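# Place the grape bunch from the cloth into the white box

## Task

Lift the grape bunch off the cloth and set it in the white box so that none of the bunch sticks out, release it, and finish with both hands touching neither the grapes nor the box.

## Robot and tools

Robot: two arms, left_arm and right_arm. Each carries a five-finger hand; the left hand mirrors the right. Bases in the scene frame: left_arm at (+0.043, +0.353, +0.005) m, right_arm at (-0.009, -0.361, +0.049) m, both yawed only slightly. Scene frame: origin at table-top height midway between the arms, +x out over the table, +z up, left_arm on the +y side. Image left/right does not match arm names. A camera stand sits behind the arms.

Hand point: a point fixed to the palm, about 0.15 m out from the wrist face. Its +z runs along the straight fingers, +y out of the palm, +x across the palm away from the thumb on the right hand and toward the thumb on the left hand. Straight fingers extend 0.06-0.07 m past it along +z and lie 0.06 m behind it along -y. A wrist bracket on the little-finger side can strike objects. With the thumb swung in front of the palm, the hand can grasp objects 0.035-0.065 m thick, or a handle down to about 0.025 m.

The 28-number row (every value in [-1, 1], always all 28, even if one arm moves): left_arm dx, dy, dz, rx, ry, rz; left hand little, ring, middle, index, thumb_bend, thumb_turn, force_limit, speed; then the same 14 for right_arm and its hand.

Pose numbers are offsets, not poses. They use the scene frame's axes and count from that arm's Hand target at the start of the action or move. 1.0 means 0.6 m of travel or 180 degrees. rx, ry, rz form one rotation vector about the hand point. Every row of an action counts from the same start, so sending an offset again moves the arm on again. Six zeros re-request the current Hand target. Each step, the commanded orientation is clipped to within 40 degrees of the measured one.

Hand numbers are absolute targets. Fingers and thumb_bend: +1 open/straight, -1 curled. thumb_turn: +1 beside the palm, -1 in front of it, opposite the fingers. force_limit: fingertip force at which a closing motor halts, about 0 N at -1 up to 10 N at +1 (15 N for thumb motors). speed: from near zero at -1 up to full at +0.48 and above. For a gentle grasp, close at speed -0.94 or lower. To keep a hand unchanged, repeat the eight numbers you last sent it. If you have sent none yet, use its hand_measured six, hand_force_limit and hand_speed. A motor starts only when its target changes by 0.002 or more. To squeeze harder, raise force_limit and send a target more closed than hand_measured.

Tools:
- execute_actions(actions, cameras): actions is a list of actions. Each action has up to 15 rows, one per 1/30 s step, and lasts 0.5 s; a short action repeats its last row. cameras lists camera names, ["all"] or []. An empty actions list returns images of all cameras.
- move(target, speed, blend, blocking, cameras): target is one row, or a list of up to 15 rows as waypoints. Every waypoint offset counts from the same starting Hand targets, not from the waypoint before. speed is the path's top speed in m/s, 0.002 to 4.3, default 0.25, given once or per waypoint; turning is capped at twice that in rad/s. blend, in metres, rounds corners at intermediate waypoints (0 = stop at each). blocking=false returns after about 0.5 s while the motion continues. Paths are straight, do not avoid obstacles, last at most 10 s, and may overshoot speed near full reach. Steer around an arm's own base, not close past it.
- wait(seconds 0-10, cameras): lets time pass with the last commands held.
- stop(cameras): brakes a running move.
- zoom_image(camera, region): camera is cam_head_left, cam_head_right or cam_high (each 672x504). region is [x0, y0, x1, y1] in pixels from the top-left, no more than 504 wide or high. It works only on the latest images.
- show_instructions(): shows the reference pages.
- finished_scene(scene): ends the scene for good; scene is this scene's number.

Results: end_effector_position (m) and end_effector_quat_wxyz of each hand point in the scene frame, both possibly off by a few cm. Hand target is the last commanded pose after clipping; later offsets start from it. The arm often rests 1-3 cm (sometimes 5) short of it, mostly lower, without any contact. If so, send the missing distance. hand_measured, hand_stopped_by (moving, target, force, stalled, fault) and hand_load_n (N at the fingertip, positive when pushed open) each give six values in motor order. A grip that has slipped shows as load falling to about zero. Joint positions, velocities and torques are also reported. A move adds a "move:" line with its ending (done, off_target, moving, held, fault) and limits such as paced (the commanded pose was clipped) or held (a check held back steps). Neither done nor off_target tells you whether the hand is touching something.

Cautions: the scene runs on while you think. Do not drop the grapes or release them while moving, do not slam or press hard on the table or box, and keep both arms from touching each other. Never close one hand on the other's fingers. Anything that falls off the table fails the scene. Holding loads, stretching out or pushing against the unreachable heats motors. MOTOR HOT appears at 85 °C; at 100 °C that arm collapses for 30-60 s. Loose objects may get a small push now and then. Lower speeds give softer contacts. To end a push, command the target back past the hand point.

Each tool is called after ">>>" by a JSON object that holds its "name" and its "arguments".

Reference images:

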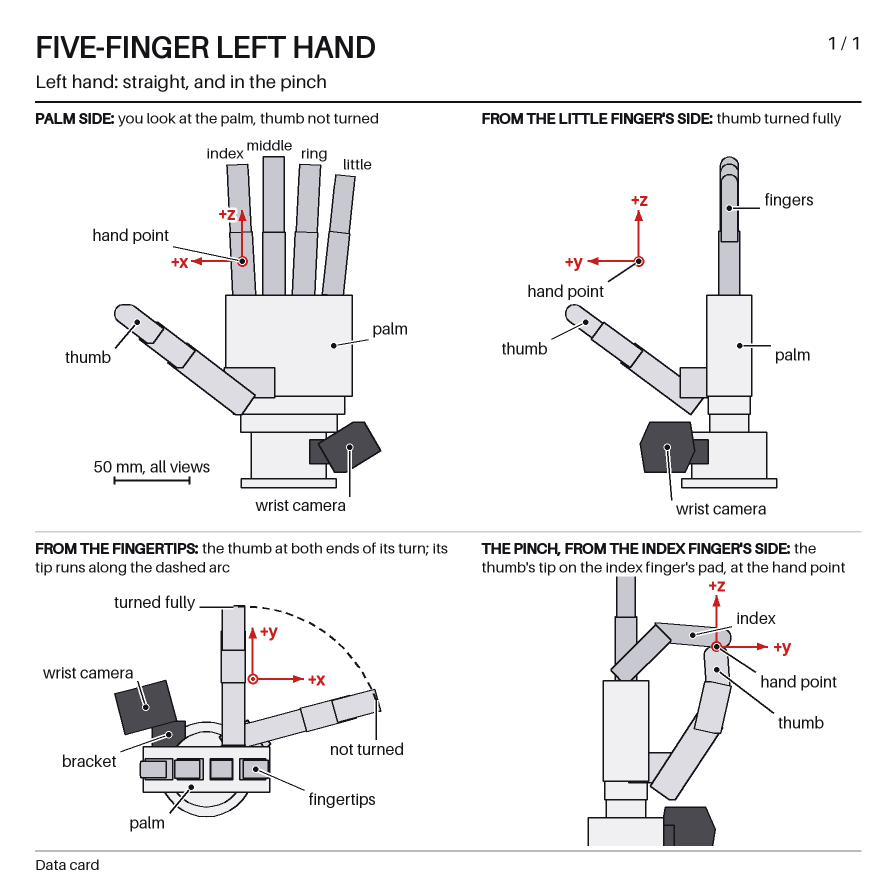

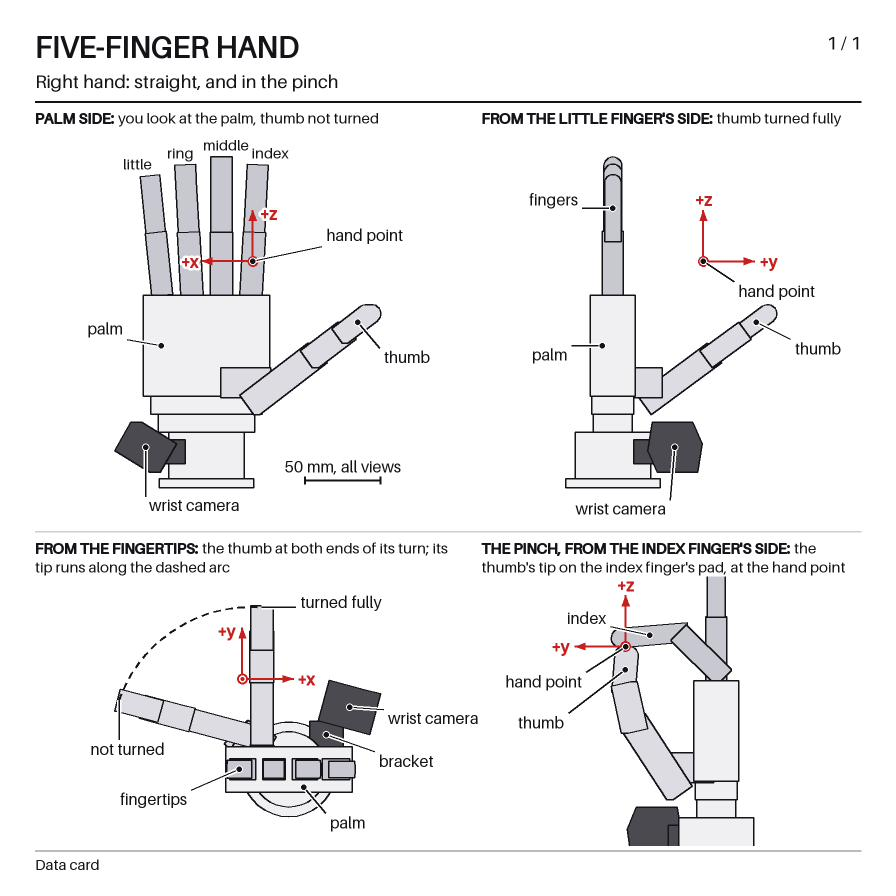

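## Session

>>> {"name": "execute_actions", "arguments": {"actions": []}}

Scene clock: 0.00 s.
left_arm: end_effector_position=(+0.6293, +0.0919, +0.1366) hand_measured=(+1.000, +1.000, +1.000, +1.000, +1.000, +1.000) hand_load_n=(+0.0, +0.0, +0.0, +0.0, +0.0, +0.0) hand_stopped_by=(target, target, target, target, target, target) hand_force_limit=0.00 hand_speed=-0.80 end_effector_quat_wxyz=(+0.489, -0.524, +0.481, -0.504) | right_arm: end_effector_position=(+0.2345, +0.0614, +0.1508) hand_measured=(+1.000, +1.000, +1.000, +1.000, +1.000, +1.000) hand_load_n=(+0.0, +0.0, +0.0, +0.0, +0.0, +0.0) hand_stopped_by=(target, target, target, target, target, target) hand_force_limit=0.00 hand_speed=-0.80 end_effector_quat_wxyz=(-0.196, +0.761, -0.497, -0.367)
Joint positions: left_arm=[-0.561 1.722 0.816 0.891 -0.563 -0.066] | right_arm=[0.647 1.741 1.133 -0.766 -0.841 0.35]
Joint velocities: within noise
Joint torques (N m): no reading
Heat: left arm: hottest waist 32 °C; right arm: hottest shoulder 33 °C.
Hand target: left_arm +0.6346, +0.0888, +0.1419; +0.490, -0.523, +0.477, -0.509 | right_arm +0.2394, +0.0652, +0.1512; -0.199, +0.762, -0.496, -0.365

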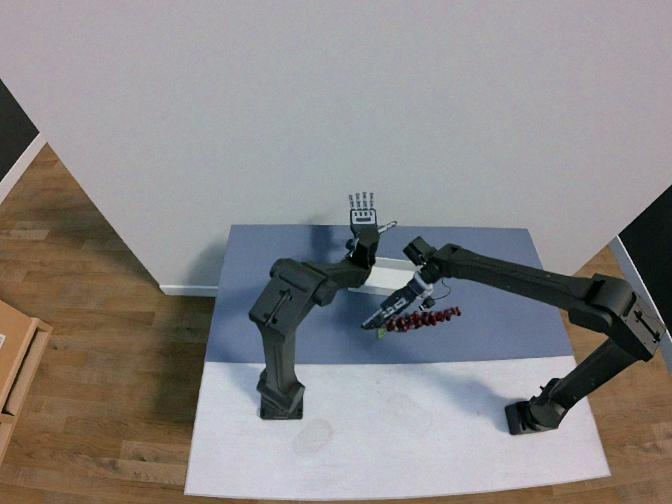

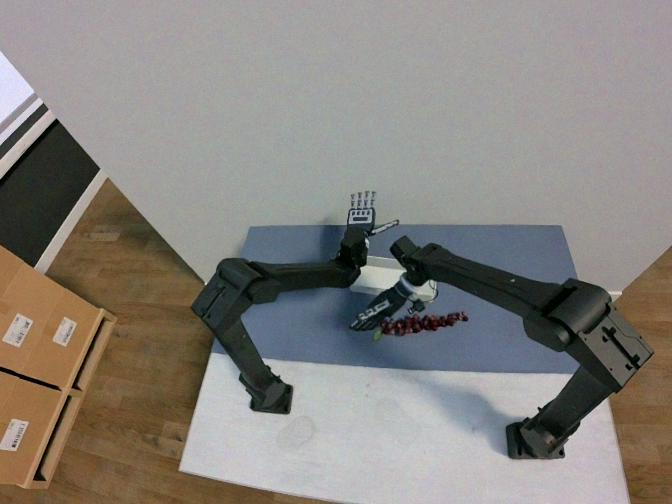

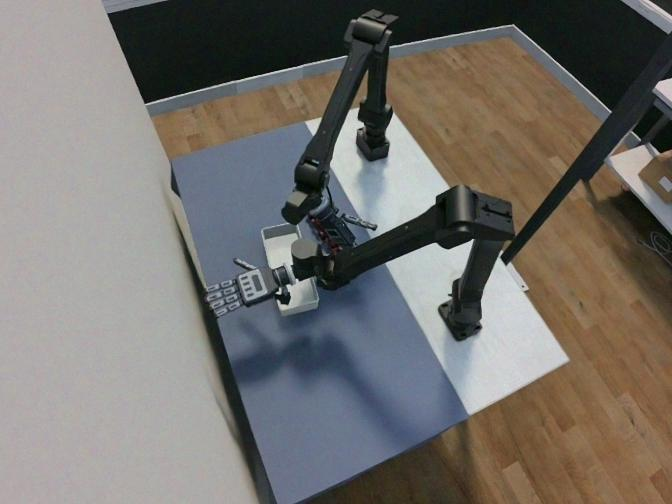

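>>> {"name": "zoom_image", "arguments": {"camera": "cam_head_left", "region": [320, 230, 500, 365]}}

>>> {"name": "zoom_image", "arguments": {"camera": "cam_head_right", "region": [320, 230, 500, 365]}}

>>> {"name": "zoom_image", "arguments": {"camera": "cam_high", "region": [200, 180, 400, 330]}}

Scaled by 2.800 from the camera's 672x504 image, which has a finer 960x720 frame.

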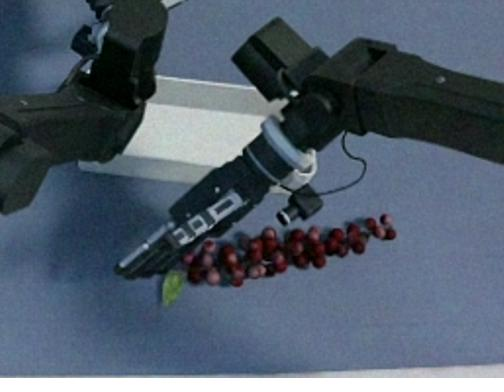

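Scaled by 2.800 from the camera's 672x504 image, which has a finer 960x720 frame.

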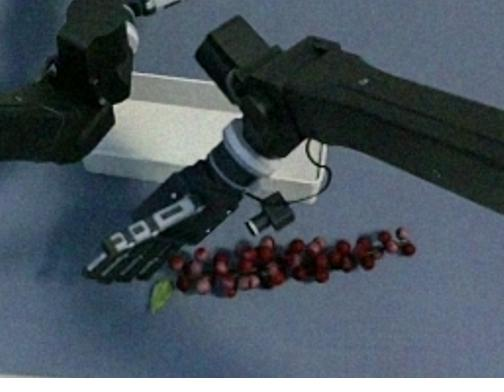

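Scaled by 2.520 from the camera's 672x504 image, which has a finer 960x720 frame.

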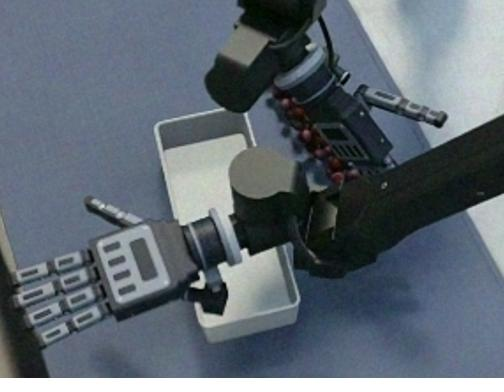

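>>> {"name": "move", "arguments": {"target": [[-0.058,0.1,0.333,0,0,0,1,1,1,1,1,1,0,-0.8, 0,0,0,0,0,0,1,1,1,1,1,1,0,-0.8],[-0.39,0.68,0.35,0,0,0,1,1,1,1,1,1,0,-0.8, 0,0,0,0,0,0,1,1,1,1,1,1,0,-0.8]], "blend": [0.05,0], "speed": 0.3}}

>>> {"name": "move", "arguments": {"target": [[0,0,0,0,0,0,1,1,1,1,1,1,0,-0.8, 0.02,-0.1,0.25,0,0,0,1,1,1,1,1,1,0,-0.8],[0,0,0,0,0,0,1,1,1,1,1,1,0,-0.8, 0.068,-0.742,0.25,-0.1659,-0.3264,-0.1608,1,1,1,1,1,1,0,-0.8]], "blend": [0.05,0], "speed": 0.3, "cameras": ["all"]}}

Scene clock: 99.43 s.
left_arm: end_effector_position=(+0.3974, +0.4977, +0.3433) hand_measured=(+1.000, +1.000, +1.000, +1.000, +1.000, +1.000) hand_load_n=(+0.0, +0.0, +0.0, +0.0, +0.0, +0.0) hand_stopped_by=(target, target, target, target, target, target) hand_force_limit=0.00 hand_speed=-0.80 end_effector_quat_wxyz=(-0.486, +0.533, -0.473, +0.507) | right_arm: end_effector_position=(+0.2345, +0.0614, +0.1508) hand_measured=(+1.000, +1.000, +1.000, +1.000, +1.000, +1.000) hand_load_n=(+0.0, +0.0, +0.0, +0.0, +0.0, +0.0) hand_stopped_by=(target, target, target, target, target, target) hand_force_limit=0.00 hand_speed=-0.80 end_effector_quat_wxyz=(-0.196, +0.761, -0.497, -0.367)
Joint positions: left_arm=[0.8 0.714 0.637 0.055 0.788 -0.066] | right_arm=[0.647 1.741 1.133 -0.766 -0.841 0.35]
Joint torques (N m): left_arm=[-1.96 -1.67 11.7 2.02 0.05 -0.1] | right_arm=[0.56 -13.8 8.73 0.36 -0.57 -0.04]
Heat: left arm: hottest elbow 39 °C; right arm: hottest shoulder 37 °C.
Hand target: left_arm +0.4006, +0.4969, +0.3520; -0.490, +0.523, -0.477, +0.509 | right_arm +0.2394, +0.0652, +0.1512; -0.199, +0.762, -0.496, -0.365
Off the commanded pose: left_arm 0.009 m, 1 deg | right_arm 0.006 m, 0 deg.
move: done

Scene clock: 102.87 s.
left_arm: end_effector_position=(+0.3974, +0.4977, +0.3433) hand_measured=(+1.000, +1.000, +1.000, +1.000, +1.000, +1.000) hand_load_n=(+0.0, +0.0, +0.0, +0.0, +0.0, +0.0) hand_stopped_by=(target, target, target, target, target, target) hand_force_limit=0.00 hand_speed=-0.80 end_effector_quat_wxyz=(-0.486, +0.533, -0.473, +0.507) | right_arm: end_effector_position=(+0.2810, -0.3776, +0.3082) hand_measured=(+1.000, +1.000, +1.000, +1.000, +1.000, +1.000) hand_load_n=(+0.0, +0.0, +0.0, +0.0, +0.0, +0.0) hand_stopped_by=(target, target, target, target, target, target) hand_force_limit=0.00 hand_speed=-0.80 end_effector_quat_wxyz=(-0.300, +0.721, -0.579, +0.234)
Joint positions: left_arm=[0.8 0.714 0.637 0.055 0.788 -0.066] | right_arm=[-0.351 0.753 0.902 -1.02 -0.381 -0.401]
Joint torques (N m): left_arm=[-2.02 -2.14 11.6 1.89 0.07 -0.11] | right_arm=[-0.32 -2.61 8.27 1.66 -0.3 -0.18]
Heat: left arm: hottest elbow 40 °C; right arm: hottest shoulder 37 °C.
Hand target: left_arm +0.4006, +0.4969, +0.3520; -0.490, +0.523, -0.477, +0.509 | right_arm +0.2803, -0.3799, +0.3012; -0.300, +0.723, -0.575, +0.238
Off the commanded pose: left_arm 0.009 m, 1 deg | right_arm 0.007 m, 1 deg.
move: done

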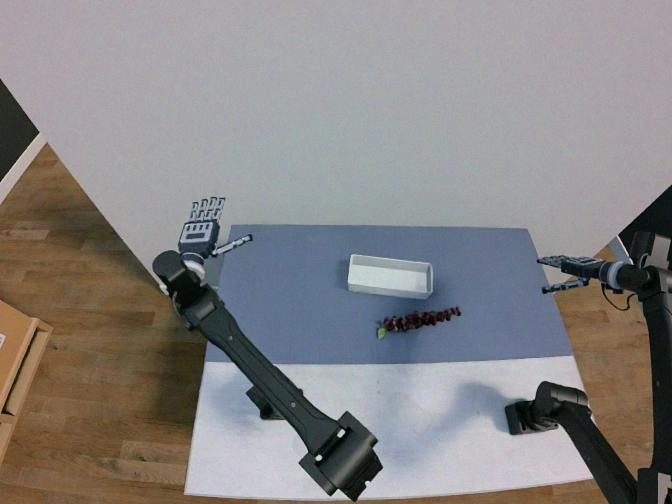

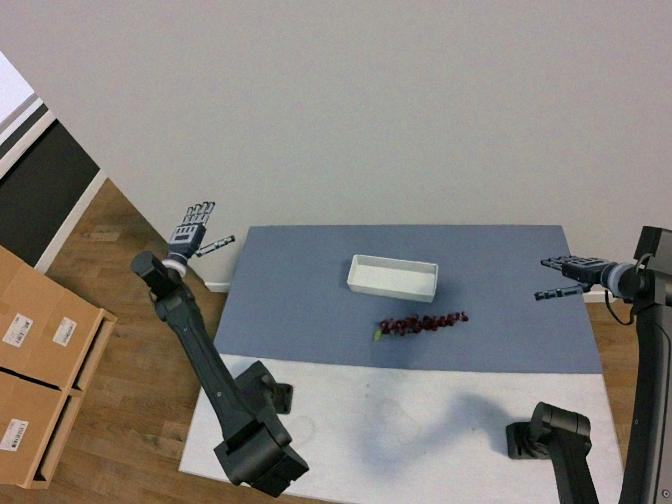

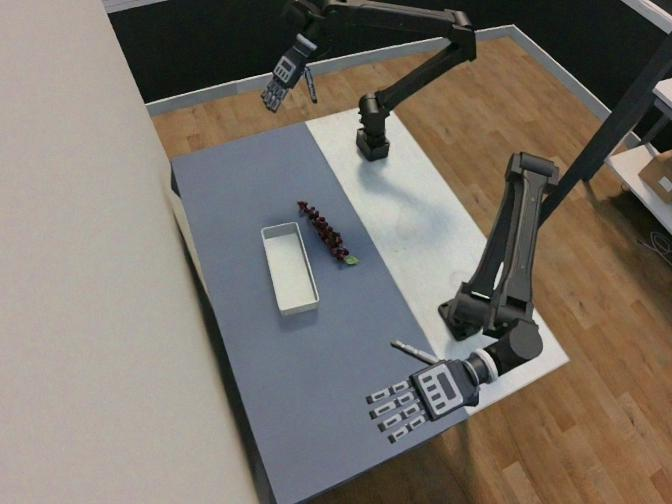

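>>> {"name": "zoom_image", "arguments": {"camera": "cam_head_left", "region": [340, 240, 480, 345]}}

>>> {"name": "zoom_image", "arguments": {"camera": "cam_head_left", "region": [520, 230, 672, 344]}}

>>> {"name": "zoom_image", "arguments": {"camera": "cam_head_right", "region": [340, 240, 480, 345]}}

>>> {"name": "zoom_image", "arguments": {"camera": "cam_high", "region": [240, 180, 380, 330]}}

Scaled by 3.600 from the camera's 672x504 image, which has a finer 960x720 frame.

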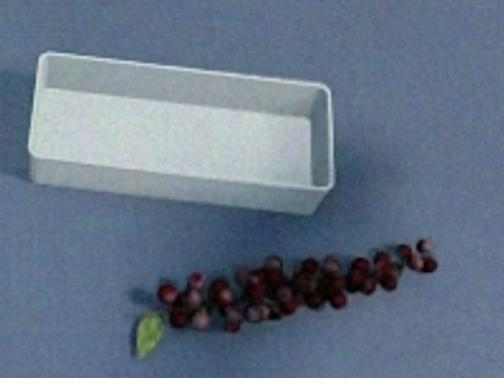

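Scaled by 3.316 from the camera's 672x504 image, which has a finer 960x720 frame.

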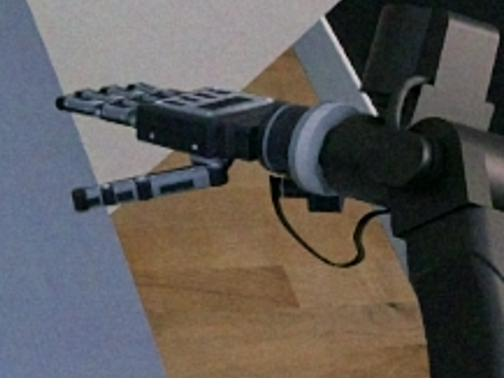

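Scaled by 3.600 from the camera's 672x504 image, which has a finer 960x720 frame.

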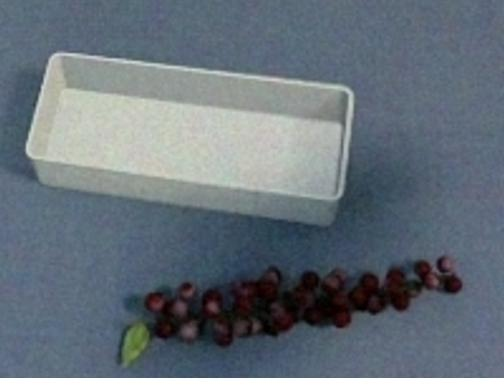

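Scaled by 3.360 from the camera's 672x504 image, which has a finer 960x720 frame.

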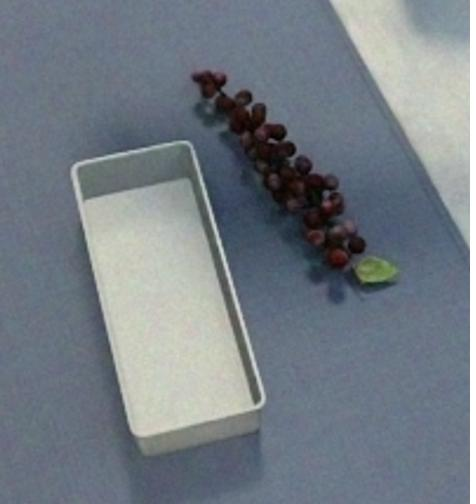

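>>> {"name": "move", "arguments": {"target": [0,0,0,0,0,0,1,1,1,1,1,1,0,-0.8, 0.013,0.528,-0.235,0.0105,-0.0544,-0.0202,0.5,0.5,0.5,0.5,1,-1,0,0.3], "speed": 0.3, "cameras": ["all"]}}

>>> {"name": "zoom_image", "arguments": {"camera": "cam_head_left", "region": [340, 240, 480, 345]}}

>>> {"name": "zoom_image", "arguments": {"camera": "cam_head_right", "region": [340, 240, 480, 345]}}

>>> {"name": "zoom_image", "arguments": {"camera": "cam_high", "region": [240, 180, 380, 330]}}

Scene clock: 186.87 s.
left_arm: end_effector_position=(+0.3974, +0.4977, +0.3433) hand_measured=(+1.000, +1.000, +1.000, +1.000, +1.000, +1.000) hand_load_n=(+0.0, +0.0, +0.0, -0.5, +0.0, +0.0) hand_stopped_by=(target, target, target, target, target, target) hand_force_limit=0.00 hand_speed=-0.80 end_effector_quat_wxyz=(-0.486, +0.533, -0.473, +0.507) | right_arm: end_effector_position=(+0.2816, -0.0740, +0.1476) hand_measured=(+0.500, +0.500, +0.500, +0.500, +1.000, -1.000) hand_load_n=(+0.0, +0.0, +0.0, +0.0, +0.0, +0.0) hand_stopped_by=(target, target, target, target, target, target) hand_force_limit=0.00 hand_speed=0.30 end_effector_quat_wxyz=(-0.333, +0.689, -0.569, +0.301)
Joint positions: left_arm=[0.8 0.714 0.637 0.055 0.788 -0.066] | right_arm=[0.912 1.106 0.611 -0.32 0.61 0.501]
Joint torques (N m): left_arm=[-1.96 -2.26 11.55 1.91 0.02 -0.11] | right_arm=[0.5 -6.48 10.3 1.7 0.56 0.05]
Heat: left arm: hottest elbow 48 °C; right arm: hottest shoulder 33 °C.
Hand target: left_arm +0.4006, +0.4969, +0.3520; -0.490, +0.523, -0.477, +0.509 | right_arm +0.2881, -0.0632, +0.1601; -0.352, +0.677, -0.574, +0.299
Off the commanded pose: left_arm 0.009 m, 1 deg | right_arm 0.018 m, 3 deg.
move: off_target (right_arm)

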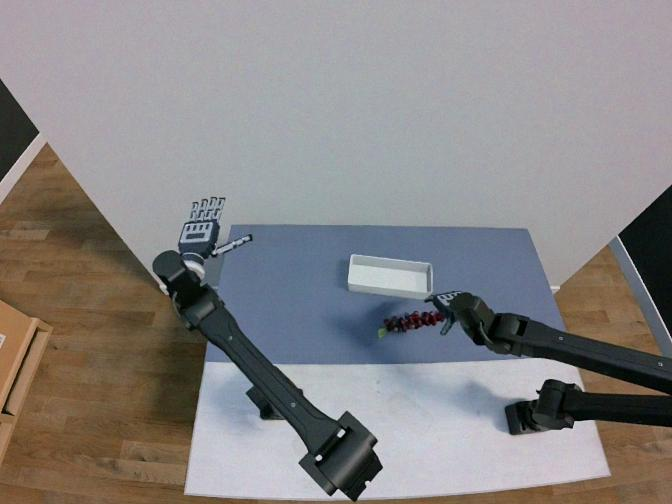

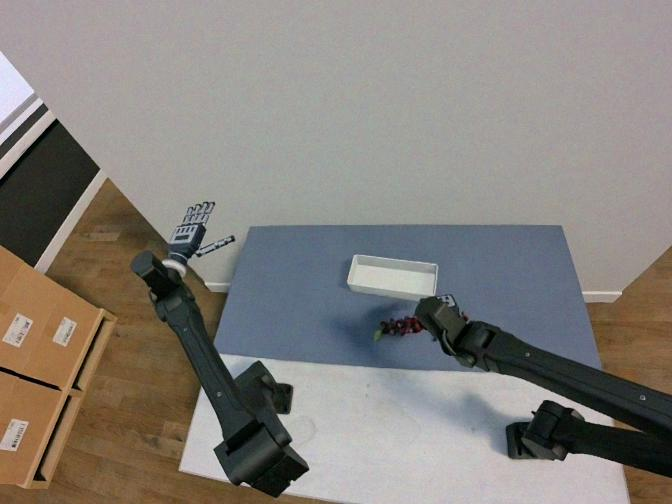

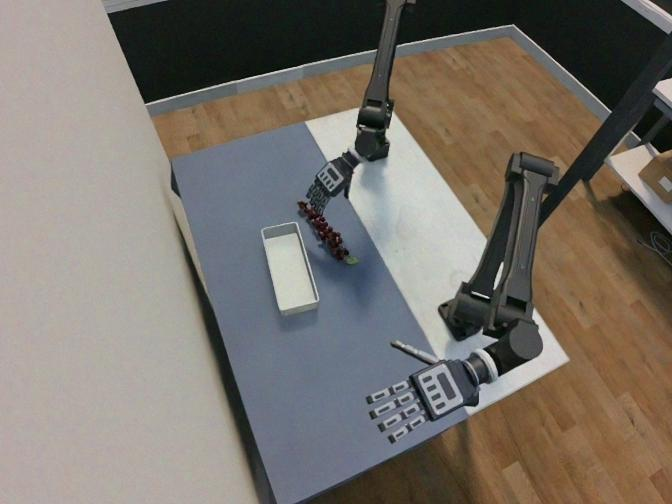

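Scaled by 3.600 from the camera's 672x504 image, which has a finer 960x720 frame.

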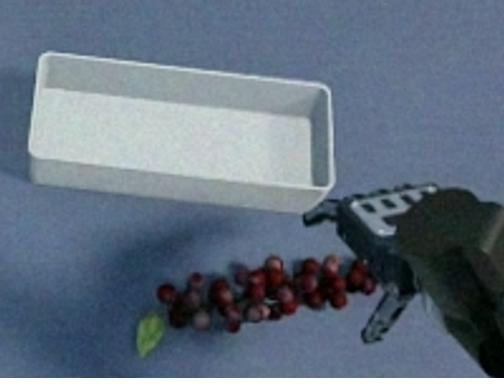

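Scaled by 3.600 from the camera's 672x504 image, which has a finer 960x720 frame.

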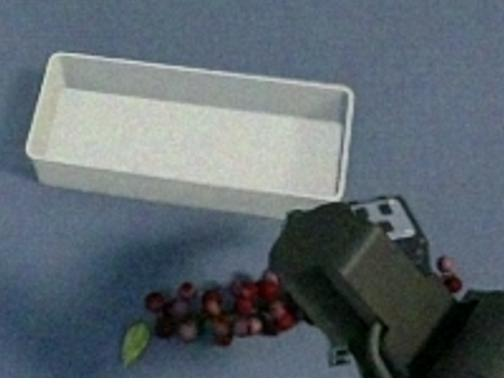

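Scaled by 3.360 from the camera's 672x504 image, which has a finer 960x720 frame.

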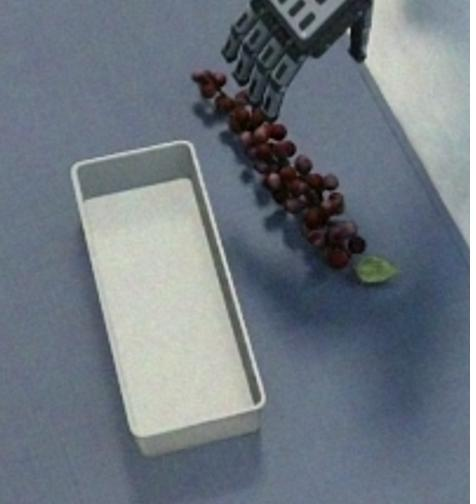

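>>> {"name": "move", "arguments": {"target": [0,0,0,0,0,0,1,1,1,1,1,1,0,-0.8, 0.061,0.032,-0.088,0,0,0,0.5,0.5,0.5,0.5,1,-1,0,0.3], "speed": 0.2, "cameras": ["all"]}}

>>> {"name": "zoom_image", "arguments": {"camera": "cam_head_left", "region": [370, 270, 480, 350]}}

>>> {"name": "zoom_image", "arguments": {"camera": "cam_head_right", "region": [370, 270, 480, 350]}}

>>> {"name": "zoom_image", "arguments": {"camera": "cam_high", "region": [280, 180, 380, 280]}}

Scene clock: 206.40 s.
left_arm: end_effector_position=(+0.3974, +0.4977, +0.3433) hand_measured=(+1.000, +1.000, +1.000, +1.000, +1.000, +1.000) hand_load_n=(+0.0, +0.0, +0.0, +0.0, +0.5, -0.5) hand_stopped_by=(target, target, target, target, target, target) hand_force_limit=0.00 hand_speed=-0.80 end_effector_quat_wxyz=(-0.486, +0.533, -0.473, +0.507) | right_arm: end_effector_position=(+0.3145, -0.0501, +0.0995) hand_measured=(+0.500, +0.500, +0.500, +0.500, +1.000, -1.000) hand_load_n=(+0.0, +0.0, +0.0, +0.0, +0.0, +0.0) hand_stopped_by=(target, target, target, target, target, target) hand_force_limit=0.00 hand_speed=0.30 end_effector_quat_wxyz=(-0.342, +0.681, -0.576, +0.296)
Joint positions: left_arm=[0.8 0.714 0.637 0.055 0.788 -0.066] | right_arm=[0.872 1.316 0.611 -0.078 0.579 0.486]
Joint torques (N m): left_arm=[-1.96 -2.73 11.37 1.99 0.08 -0.08] | right_arm=[-0.67 -7.94 9.37 1.77 0.32 -0.17]
Heat: left arm: hottest elbow 49 °C; right arm: hottest elbow 34 °C.
Hand target: left_arm +0.4006, +0.4969, +0.3520; -0.490, +0.523, -0.477, +0.509 | right_arm +0.3247, -0.0440, +0.1073; -0.352, +0.676, -0.574, +0.299
Off the commanded pose: left_arm 0.009 m, 1 deg | right_arm 0.014 m, 1 deg.
move: off_target (right_arm)

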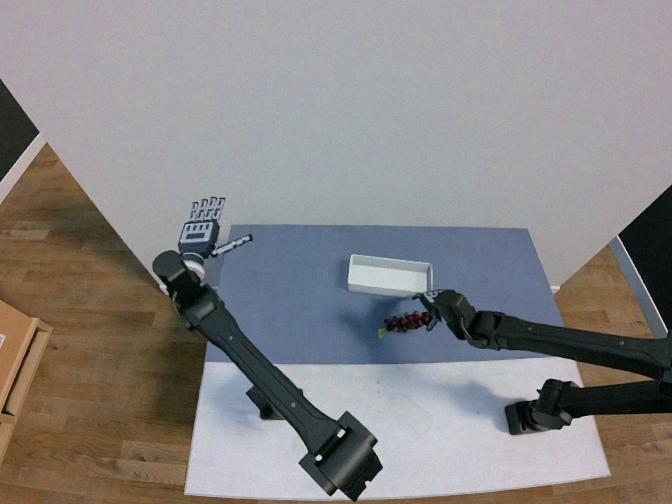

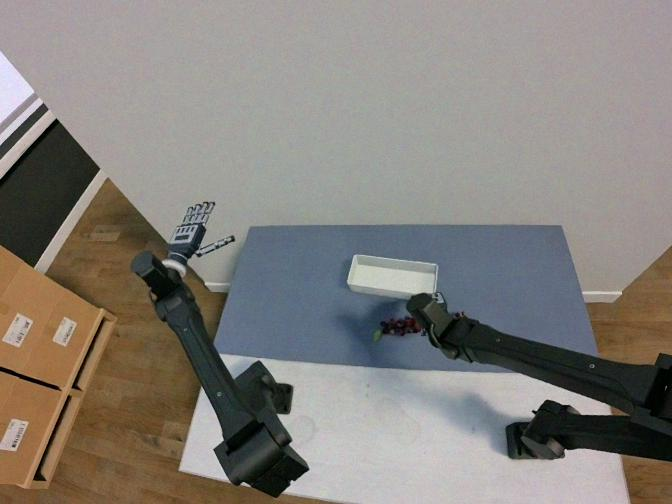

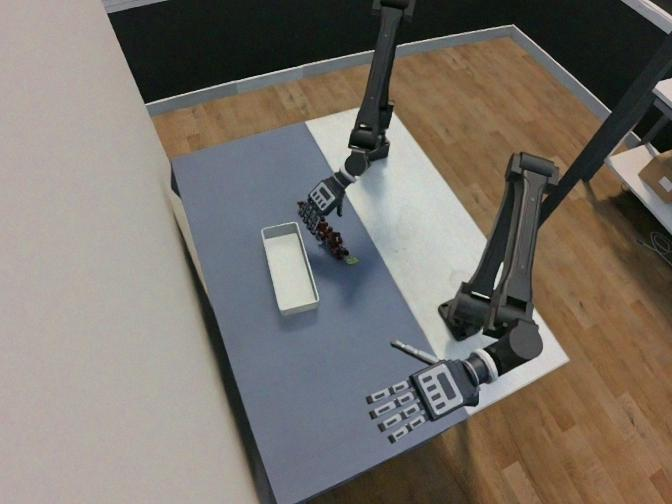

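Scaled by 4.582 from the camera's 672x504 image, which has a finer 960x720 frame.

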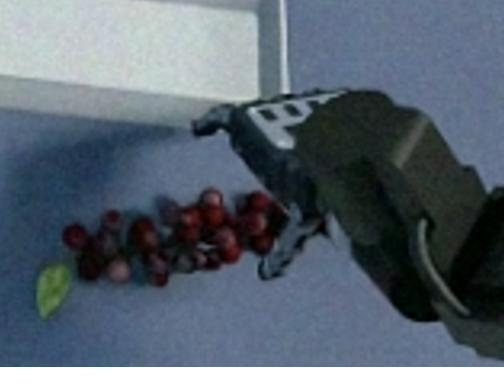

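Scaled by 4.582 from the camera's 672x504 image, which has a finer 960x720 frame.

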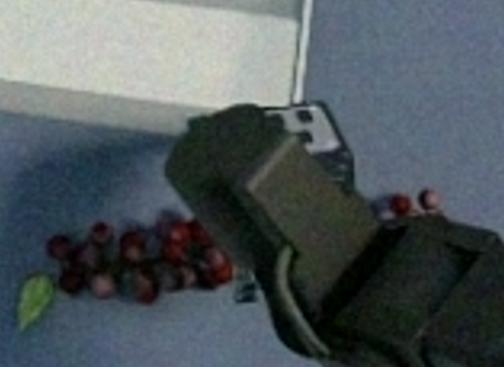

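Scaled by 5.040 from the camera's 672x504 image, which has a finer 960x720 frame.

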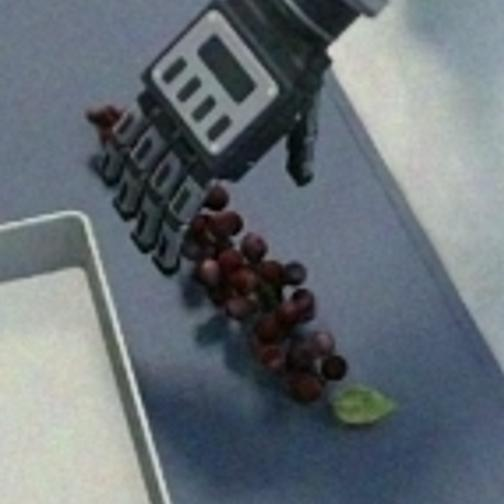

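>>> {"name": "move", "arguments": {"target": [0,0,0,0,0,0,1,1,1,1,1,1,0,-0.8, 0.0105,0.0167,-0.066,0,0,0,0.5,0.5,0.5,0.5,1,-1,0,0.3], "speed": 0.1, "cameras": ["all"]}}

>>> {"name": "zoom_image", "arguments": {"camera": "cam_head_left", "region": [370, 270, 480, 350]}}

>>> {"name": "zoom_image", "arguments": {"camera": "cam_high", "region": [280, 180, 380, 280]}}

Scene clock: 217.60 s.
left_arm: end_effector_position=(+0.3974, +0.4977, +0.3433) hand_measured=(+1.000, +1.000, +1.000, +1.000, +1.000, +1.000) hand_load_n=(+0.0, +0.0, +0.0, -0.5, +0.0, +0.0) hand_stopped_by=(target, target, target, target, target, target) hand_force_limit=0.00 hand_speed=-0.80 end_effector_quat_wxyz=(-0.486, +0.533, -0.473, +0.507) | right_arm: end_effector_position=(+0.3266, -0.0350, +0.0708) hand_measured=(+0.500, +0.500, +0.500, +0.500, +1.000, -1.000) hand_load_n=(+0.0, +0.0, +0.0, +0.0, +0.0, +0.0) hand_stopped_by=(target, target, target, target, target, target) hand_force_limit=0.00 hand_speed=0.30 end_effector_quat_wxyz=(-0.352, +0.676, -0.576, +0.296)
Joint positions: left_arm=[0.8 0.714 0.637 0.055 0.788 -0.066] | right_arm=[0.872 1.437 0.611 0.066 0.579 0.485]
Joint torques (N m): left_arm=[-1.08 -2.14 11.44 1.87 0.03 -0.13] | right_arm=[-0.03 -8 7.56 1.74 0.39 -0.18]
Heat: left arm: hottest elbow 49 °C; right arm: hottest elbow 34 °C.
Hand target: left_arm +0.4006, +0.4969, +0.3520; -0.490, +0.523, -0.477, +0.509 | right_arm +0.3310, -0.0340, +0.0678; -0.352, +0.676, -0.574, +0.299
Off the commanded pose: left_arm 0.009 m, 1 deg | right_arm 0.005 m, 0 deg.
move: done

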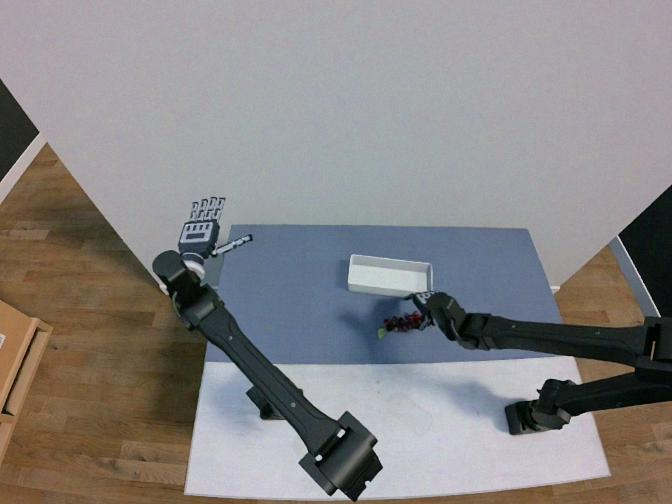

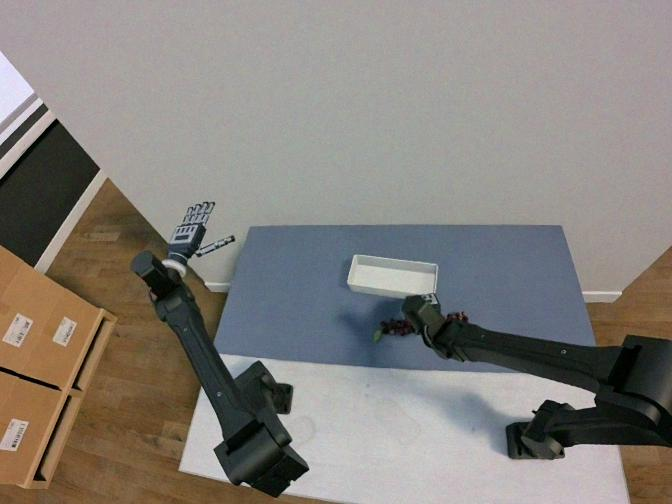

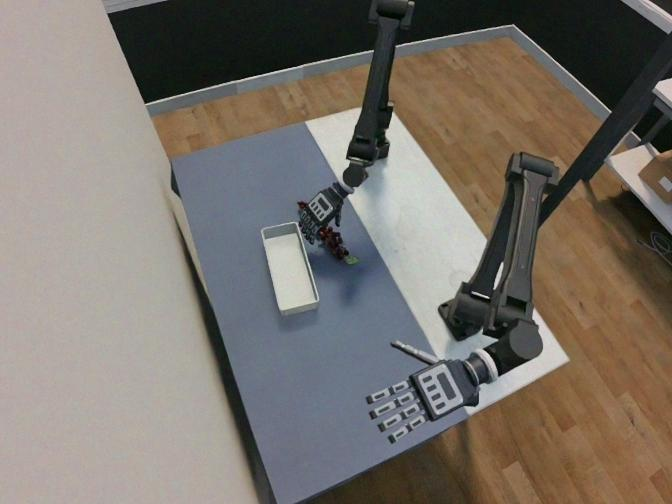

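Scaled by 4.582 from the camera's 672x504 image, which has a finer 960x720 frame.

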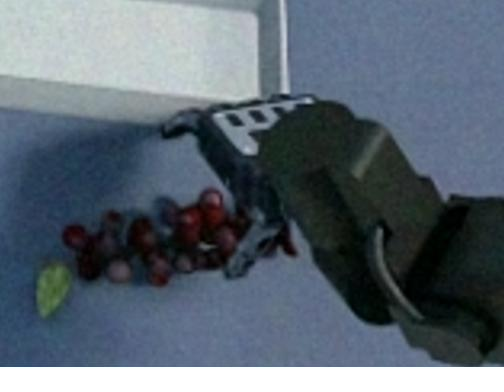

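Scaled by 5.040 from the camera's 672x504 image, which has a finer 960x720 frame.

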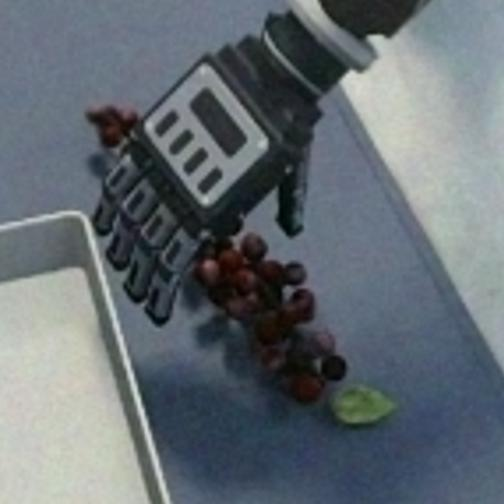

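>>> {"name": "move", "arguments": {"target": [0,0,0,0,0,0,1,1,1,1,1,1,0,-0.8, 0,-0.013,-0.05,0,0,0,0.5,0.5,0.5,0.5,1,-1,0,0.3], "speed": 0.08, "cameras": ["cam_head_left","cam_high"]}}

>>> {"name": "zoom_image", "arguments": {"camera": "cam_head_left", "region": [370, 270, 480, 350]}}

>>> {"name": "zoom_image", "arguments": {"camera": "cam_high", "region": [280, 180, 380, 280]}}

Scene clock: 227.50 s.
left_arm: end_effector_position=(+0.3974, +0.4977, +0.3433) hand_measured=(+1.000, +1.000, +1.000, +1.000, +1.000, +1.000) hand_load_n=(+0.0, +0.0, +0.0, +0.0, +0.0, +0.0) hand_stopped_by=(target, target, target, target, target, target) hand_force_limit=0.00 hand_speed=-0.80 end_effector_quat_wxyz=(-0.486, +0.533, -0.473, +0.507) | right_arm: end_effector_position=(+0.3314, -0.0328, +0.0507) hand_measured=(+0.500, +0.500, +0.500, +0.500, +1.000, -1.000) hand_load_n=(+0.0, +0.0, +0.0, +0.0, +0.0, +0.0) hand_stopped_by=(target, target, target, target, target, target) hand_force_limit=0.00 hand_speed=0.30 end_effector_quat_wxyz=(-0.363, +0.671, -0.575, +0.295)
Joint positions: left_arm=[0.8 0.714 0.637 0.055 0.788 -0.066] | right_arm=[0.864 1.504 0.587 0.185 0.571 0.478]
Joint torques (N m): left_arm=[-1.32 -2.55 11.51 1.96 -0.01 -0.1] | right_arm=[-0.44 -8.06 5.61 1.81 0.27 -0.17]
Heat: left arm: hottest elbow 49 °C; right arm: hottest elbow 34 °C.
Hand target: left_arm +0.4006, +0.4969, +0.3520; -0.490, +0.523, -0.477, +0.509 | right_arm +0.3310, -0.0416, +0.0378; -0.352, +0.677, -0.574, +0.299
Off the commanded pose: left_arm 0.009 m, 1 deg | right_arm 0.016 m, 1 deg.
move: off_target (right_arm)
Images, in order (width x height): cam_head_left 672x504, cam_high 672x504.

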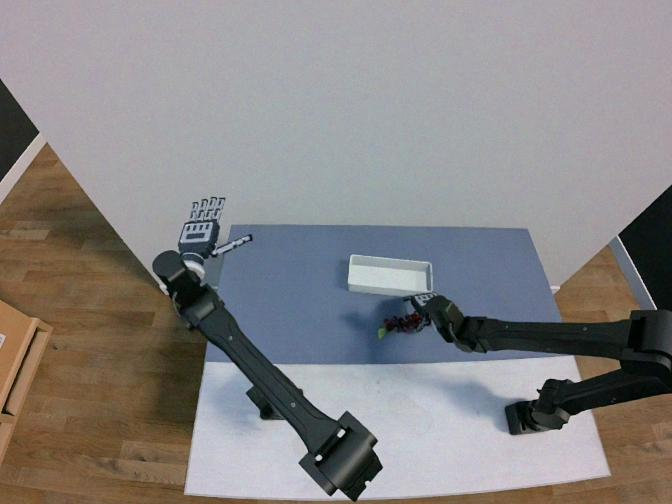

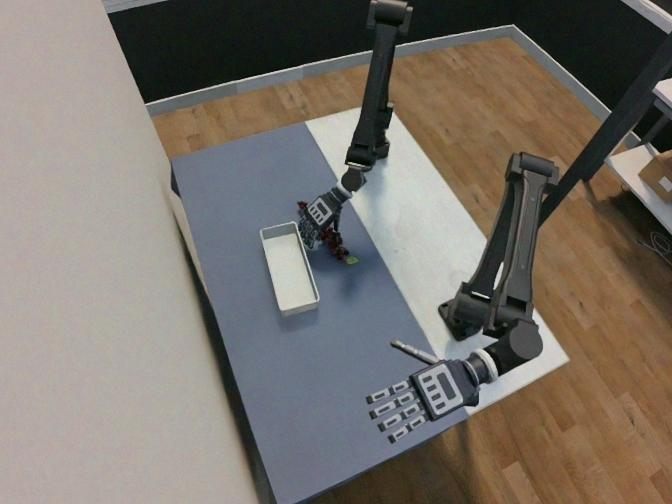

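Scaled by 4.582 from the camera's 672x504 image, which has a finer 960x720 frame.

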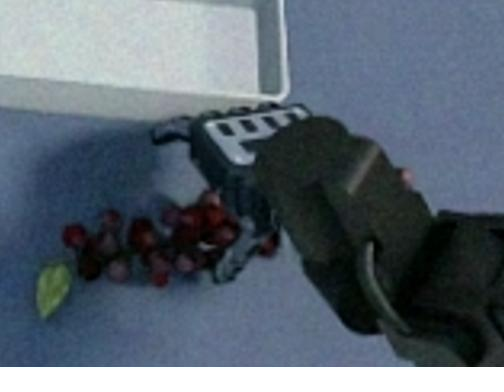

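Scaled by 5.040 from the camera's 672x504 image, which has a finer 960x720 frame.

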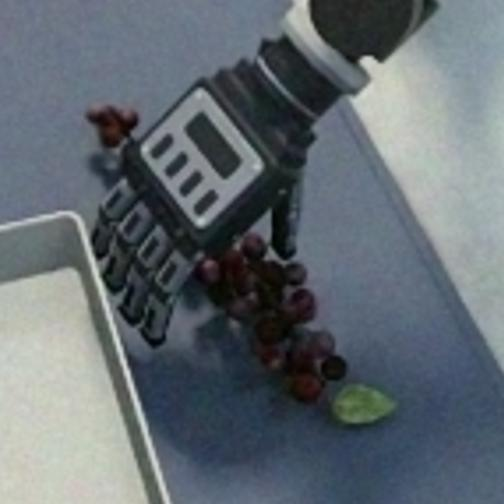

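>>> {"name": "move", "arguments": {"target": [0,0,0,0,0,0,1,1,1,1,1,1,0,-0.8, -0.01,-0.01,-0.02,0,0,0,0.5,0.5,0.5,0.5,1,-1,0,0.3], "speed": 0.08, "cameras": ["cam_head_left","cam_high"]}}

>>> {"name": "zoom_image", "arguments": {"camera": "cam_head_left", "region": [370, 270, 480, 350]}}

>>> {"name": "zoom_image", "arguments": {"camera": "cam_high", "region": [280, 180, 380, 280]}}

Scene clock: 235.00 s.
left_arm: end_effector_position=(+0.3974, +0.4977, +0.3433) hand_measured=(+1.000, +1.000, +1.000, +1.000, +1.000, +1.000) hand_load_n=(+0.0, -0.5, +0.0, +0.0, +0.0, +0.0) hand_stopped_by=(target, target, target, target, target, target) hand_force_limit=0.00 hand_speed=-0.80 end_effector_quat_wxyz=(-0.486, +0.533, -0.473, +0.507) | right_arm: end_effector_position=(+0.3269, -0.0383, +0.0404) hand_measured=(+0.500, +0.500, +0.500, +0.500, +1.000, -1.000) hand_load_n=(+0.0, +0.0, +0.0, +0.0, +0.0, +0.0) hand_stopped_by=(target, target, target, target, target, target) hand_force_limit=0.00 hand_speed=0.30 end_effector_quat_wxyz=(-0.365, +0.670, -0.575, +0.295)
Joint positions: left_arm=[0.8 0.714 0.637 0.055 0.788 -0.066] | right_arm=[0.864 1.52 0.558 0.235 0.571 0.478]
Joint torques (N m): left_arm=[-1.26 -1.61 11.51 1.96 -0.04 -0.09] | right_arm=[-0.26 -7.82 5.18 1.74 0.29 -0.19]
Heat: left arm: hottest elbow 50 °C; right arm: hottest elbow 34 °C.
Hand target: left_arm +0.4006, +0.4969, +0.3520; -0.490, +0.523, -0.477, +0.509 | right_arm +0.3250, -0.0476, +0.0259; -0.352, +0.676, -0.574, +0.298
Off the commanded pose: left_arm 0.009 m, 1 deg | right_arm 0.017 m, 2 deg.
move: off_target (right_arm)
Images, in order (width x height): cam_head_left 672x504, cam_high 672x504.

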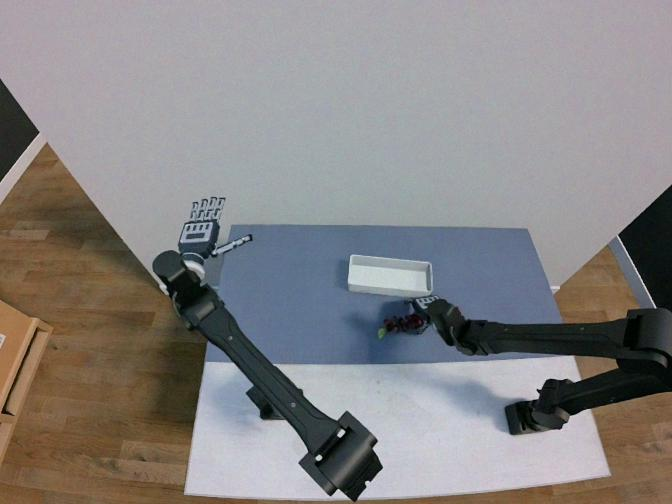

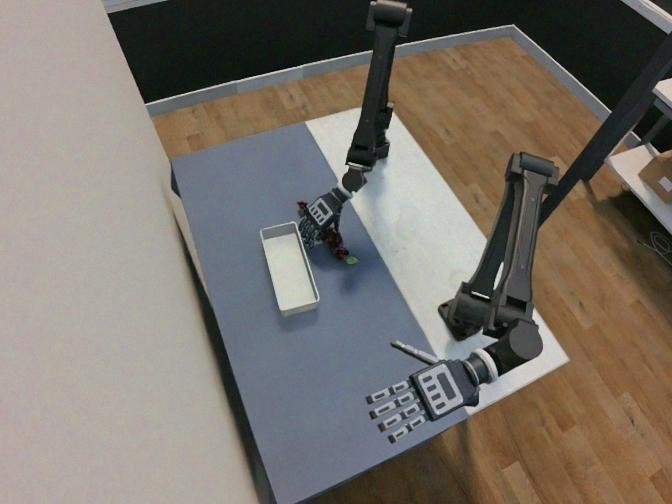

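Scaled by 4.582 from the camera's 672x504 image, which has a finer 960x720 frame.

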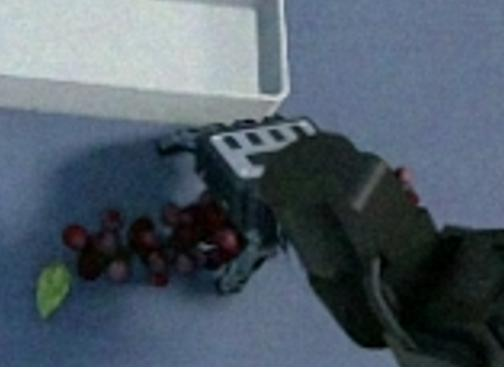

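Scaled by 5.040 from the camera's 672x504 image, which has a finer 960x720 frame.

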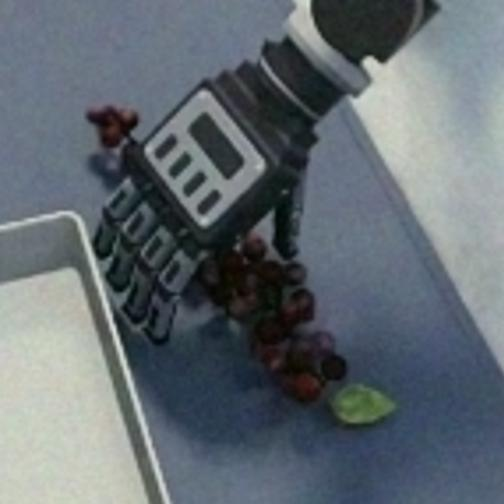

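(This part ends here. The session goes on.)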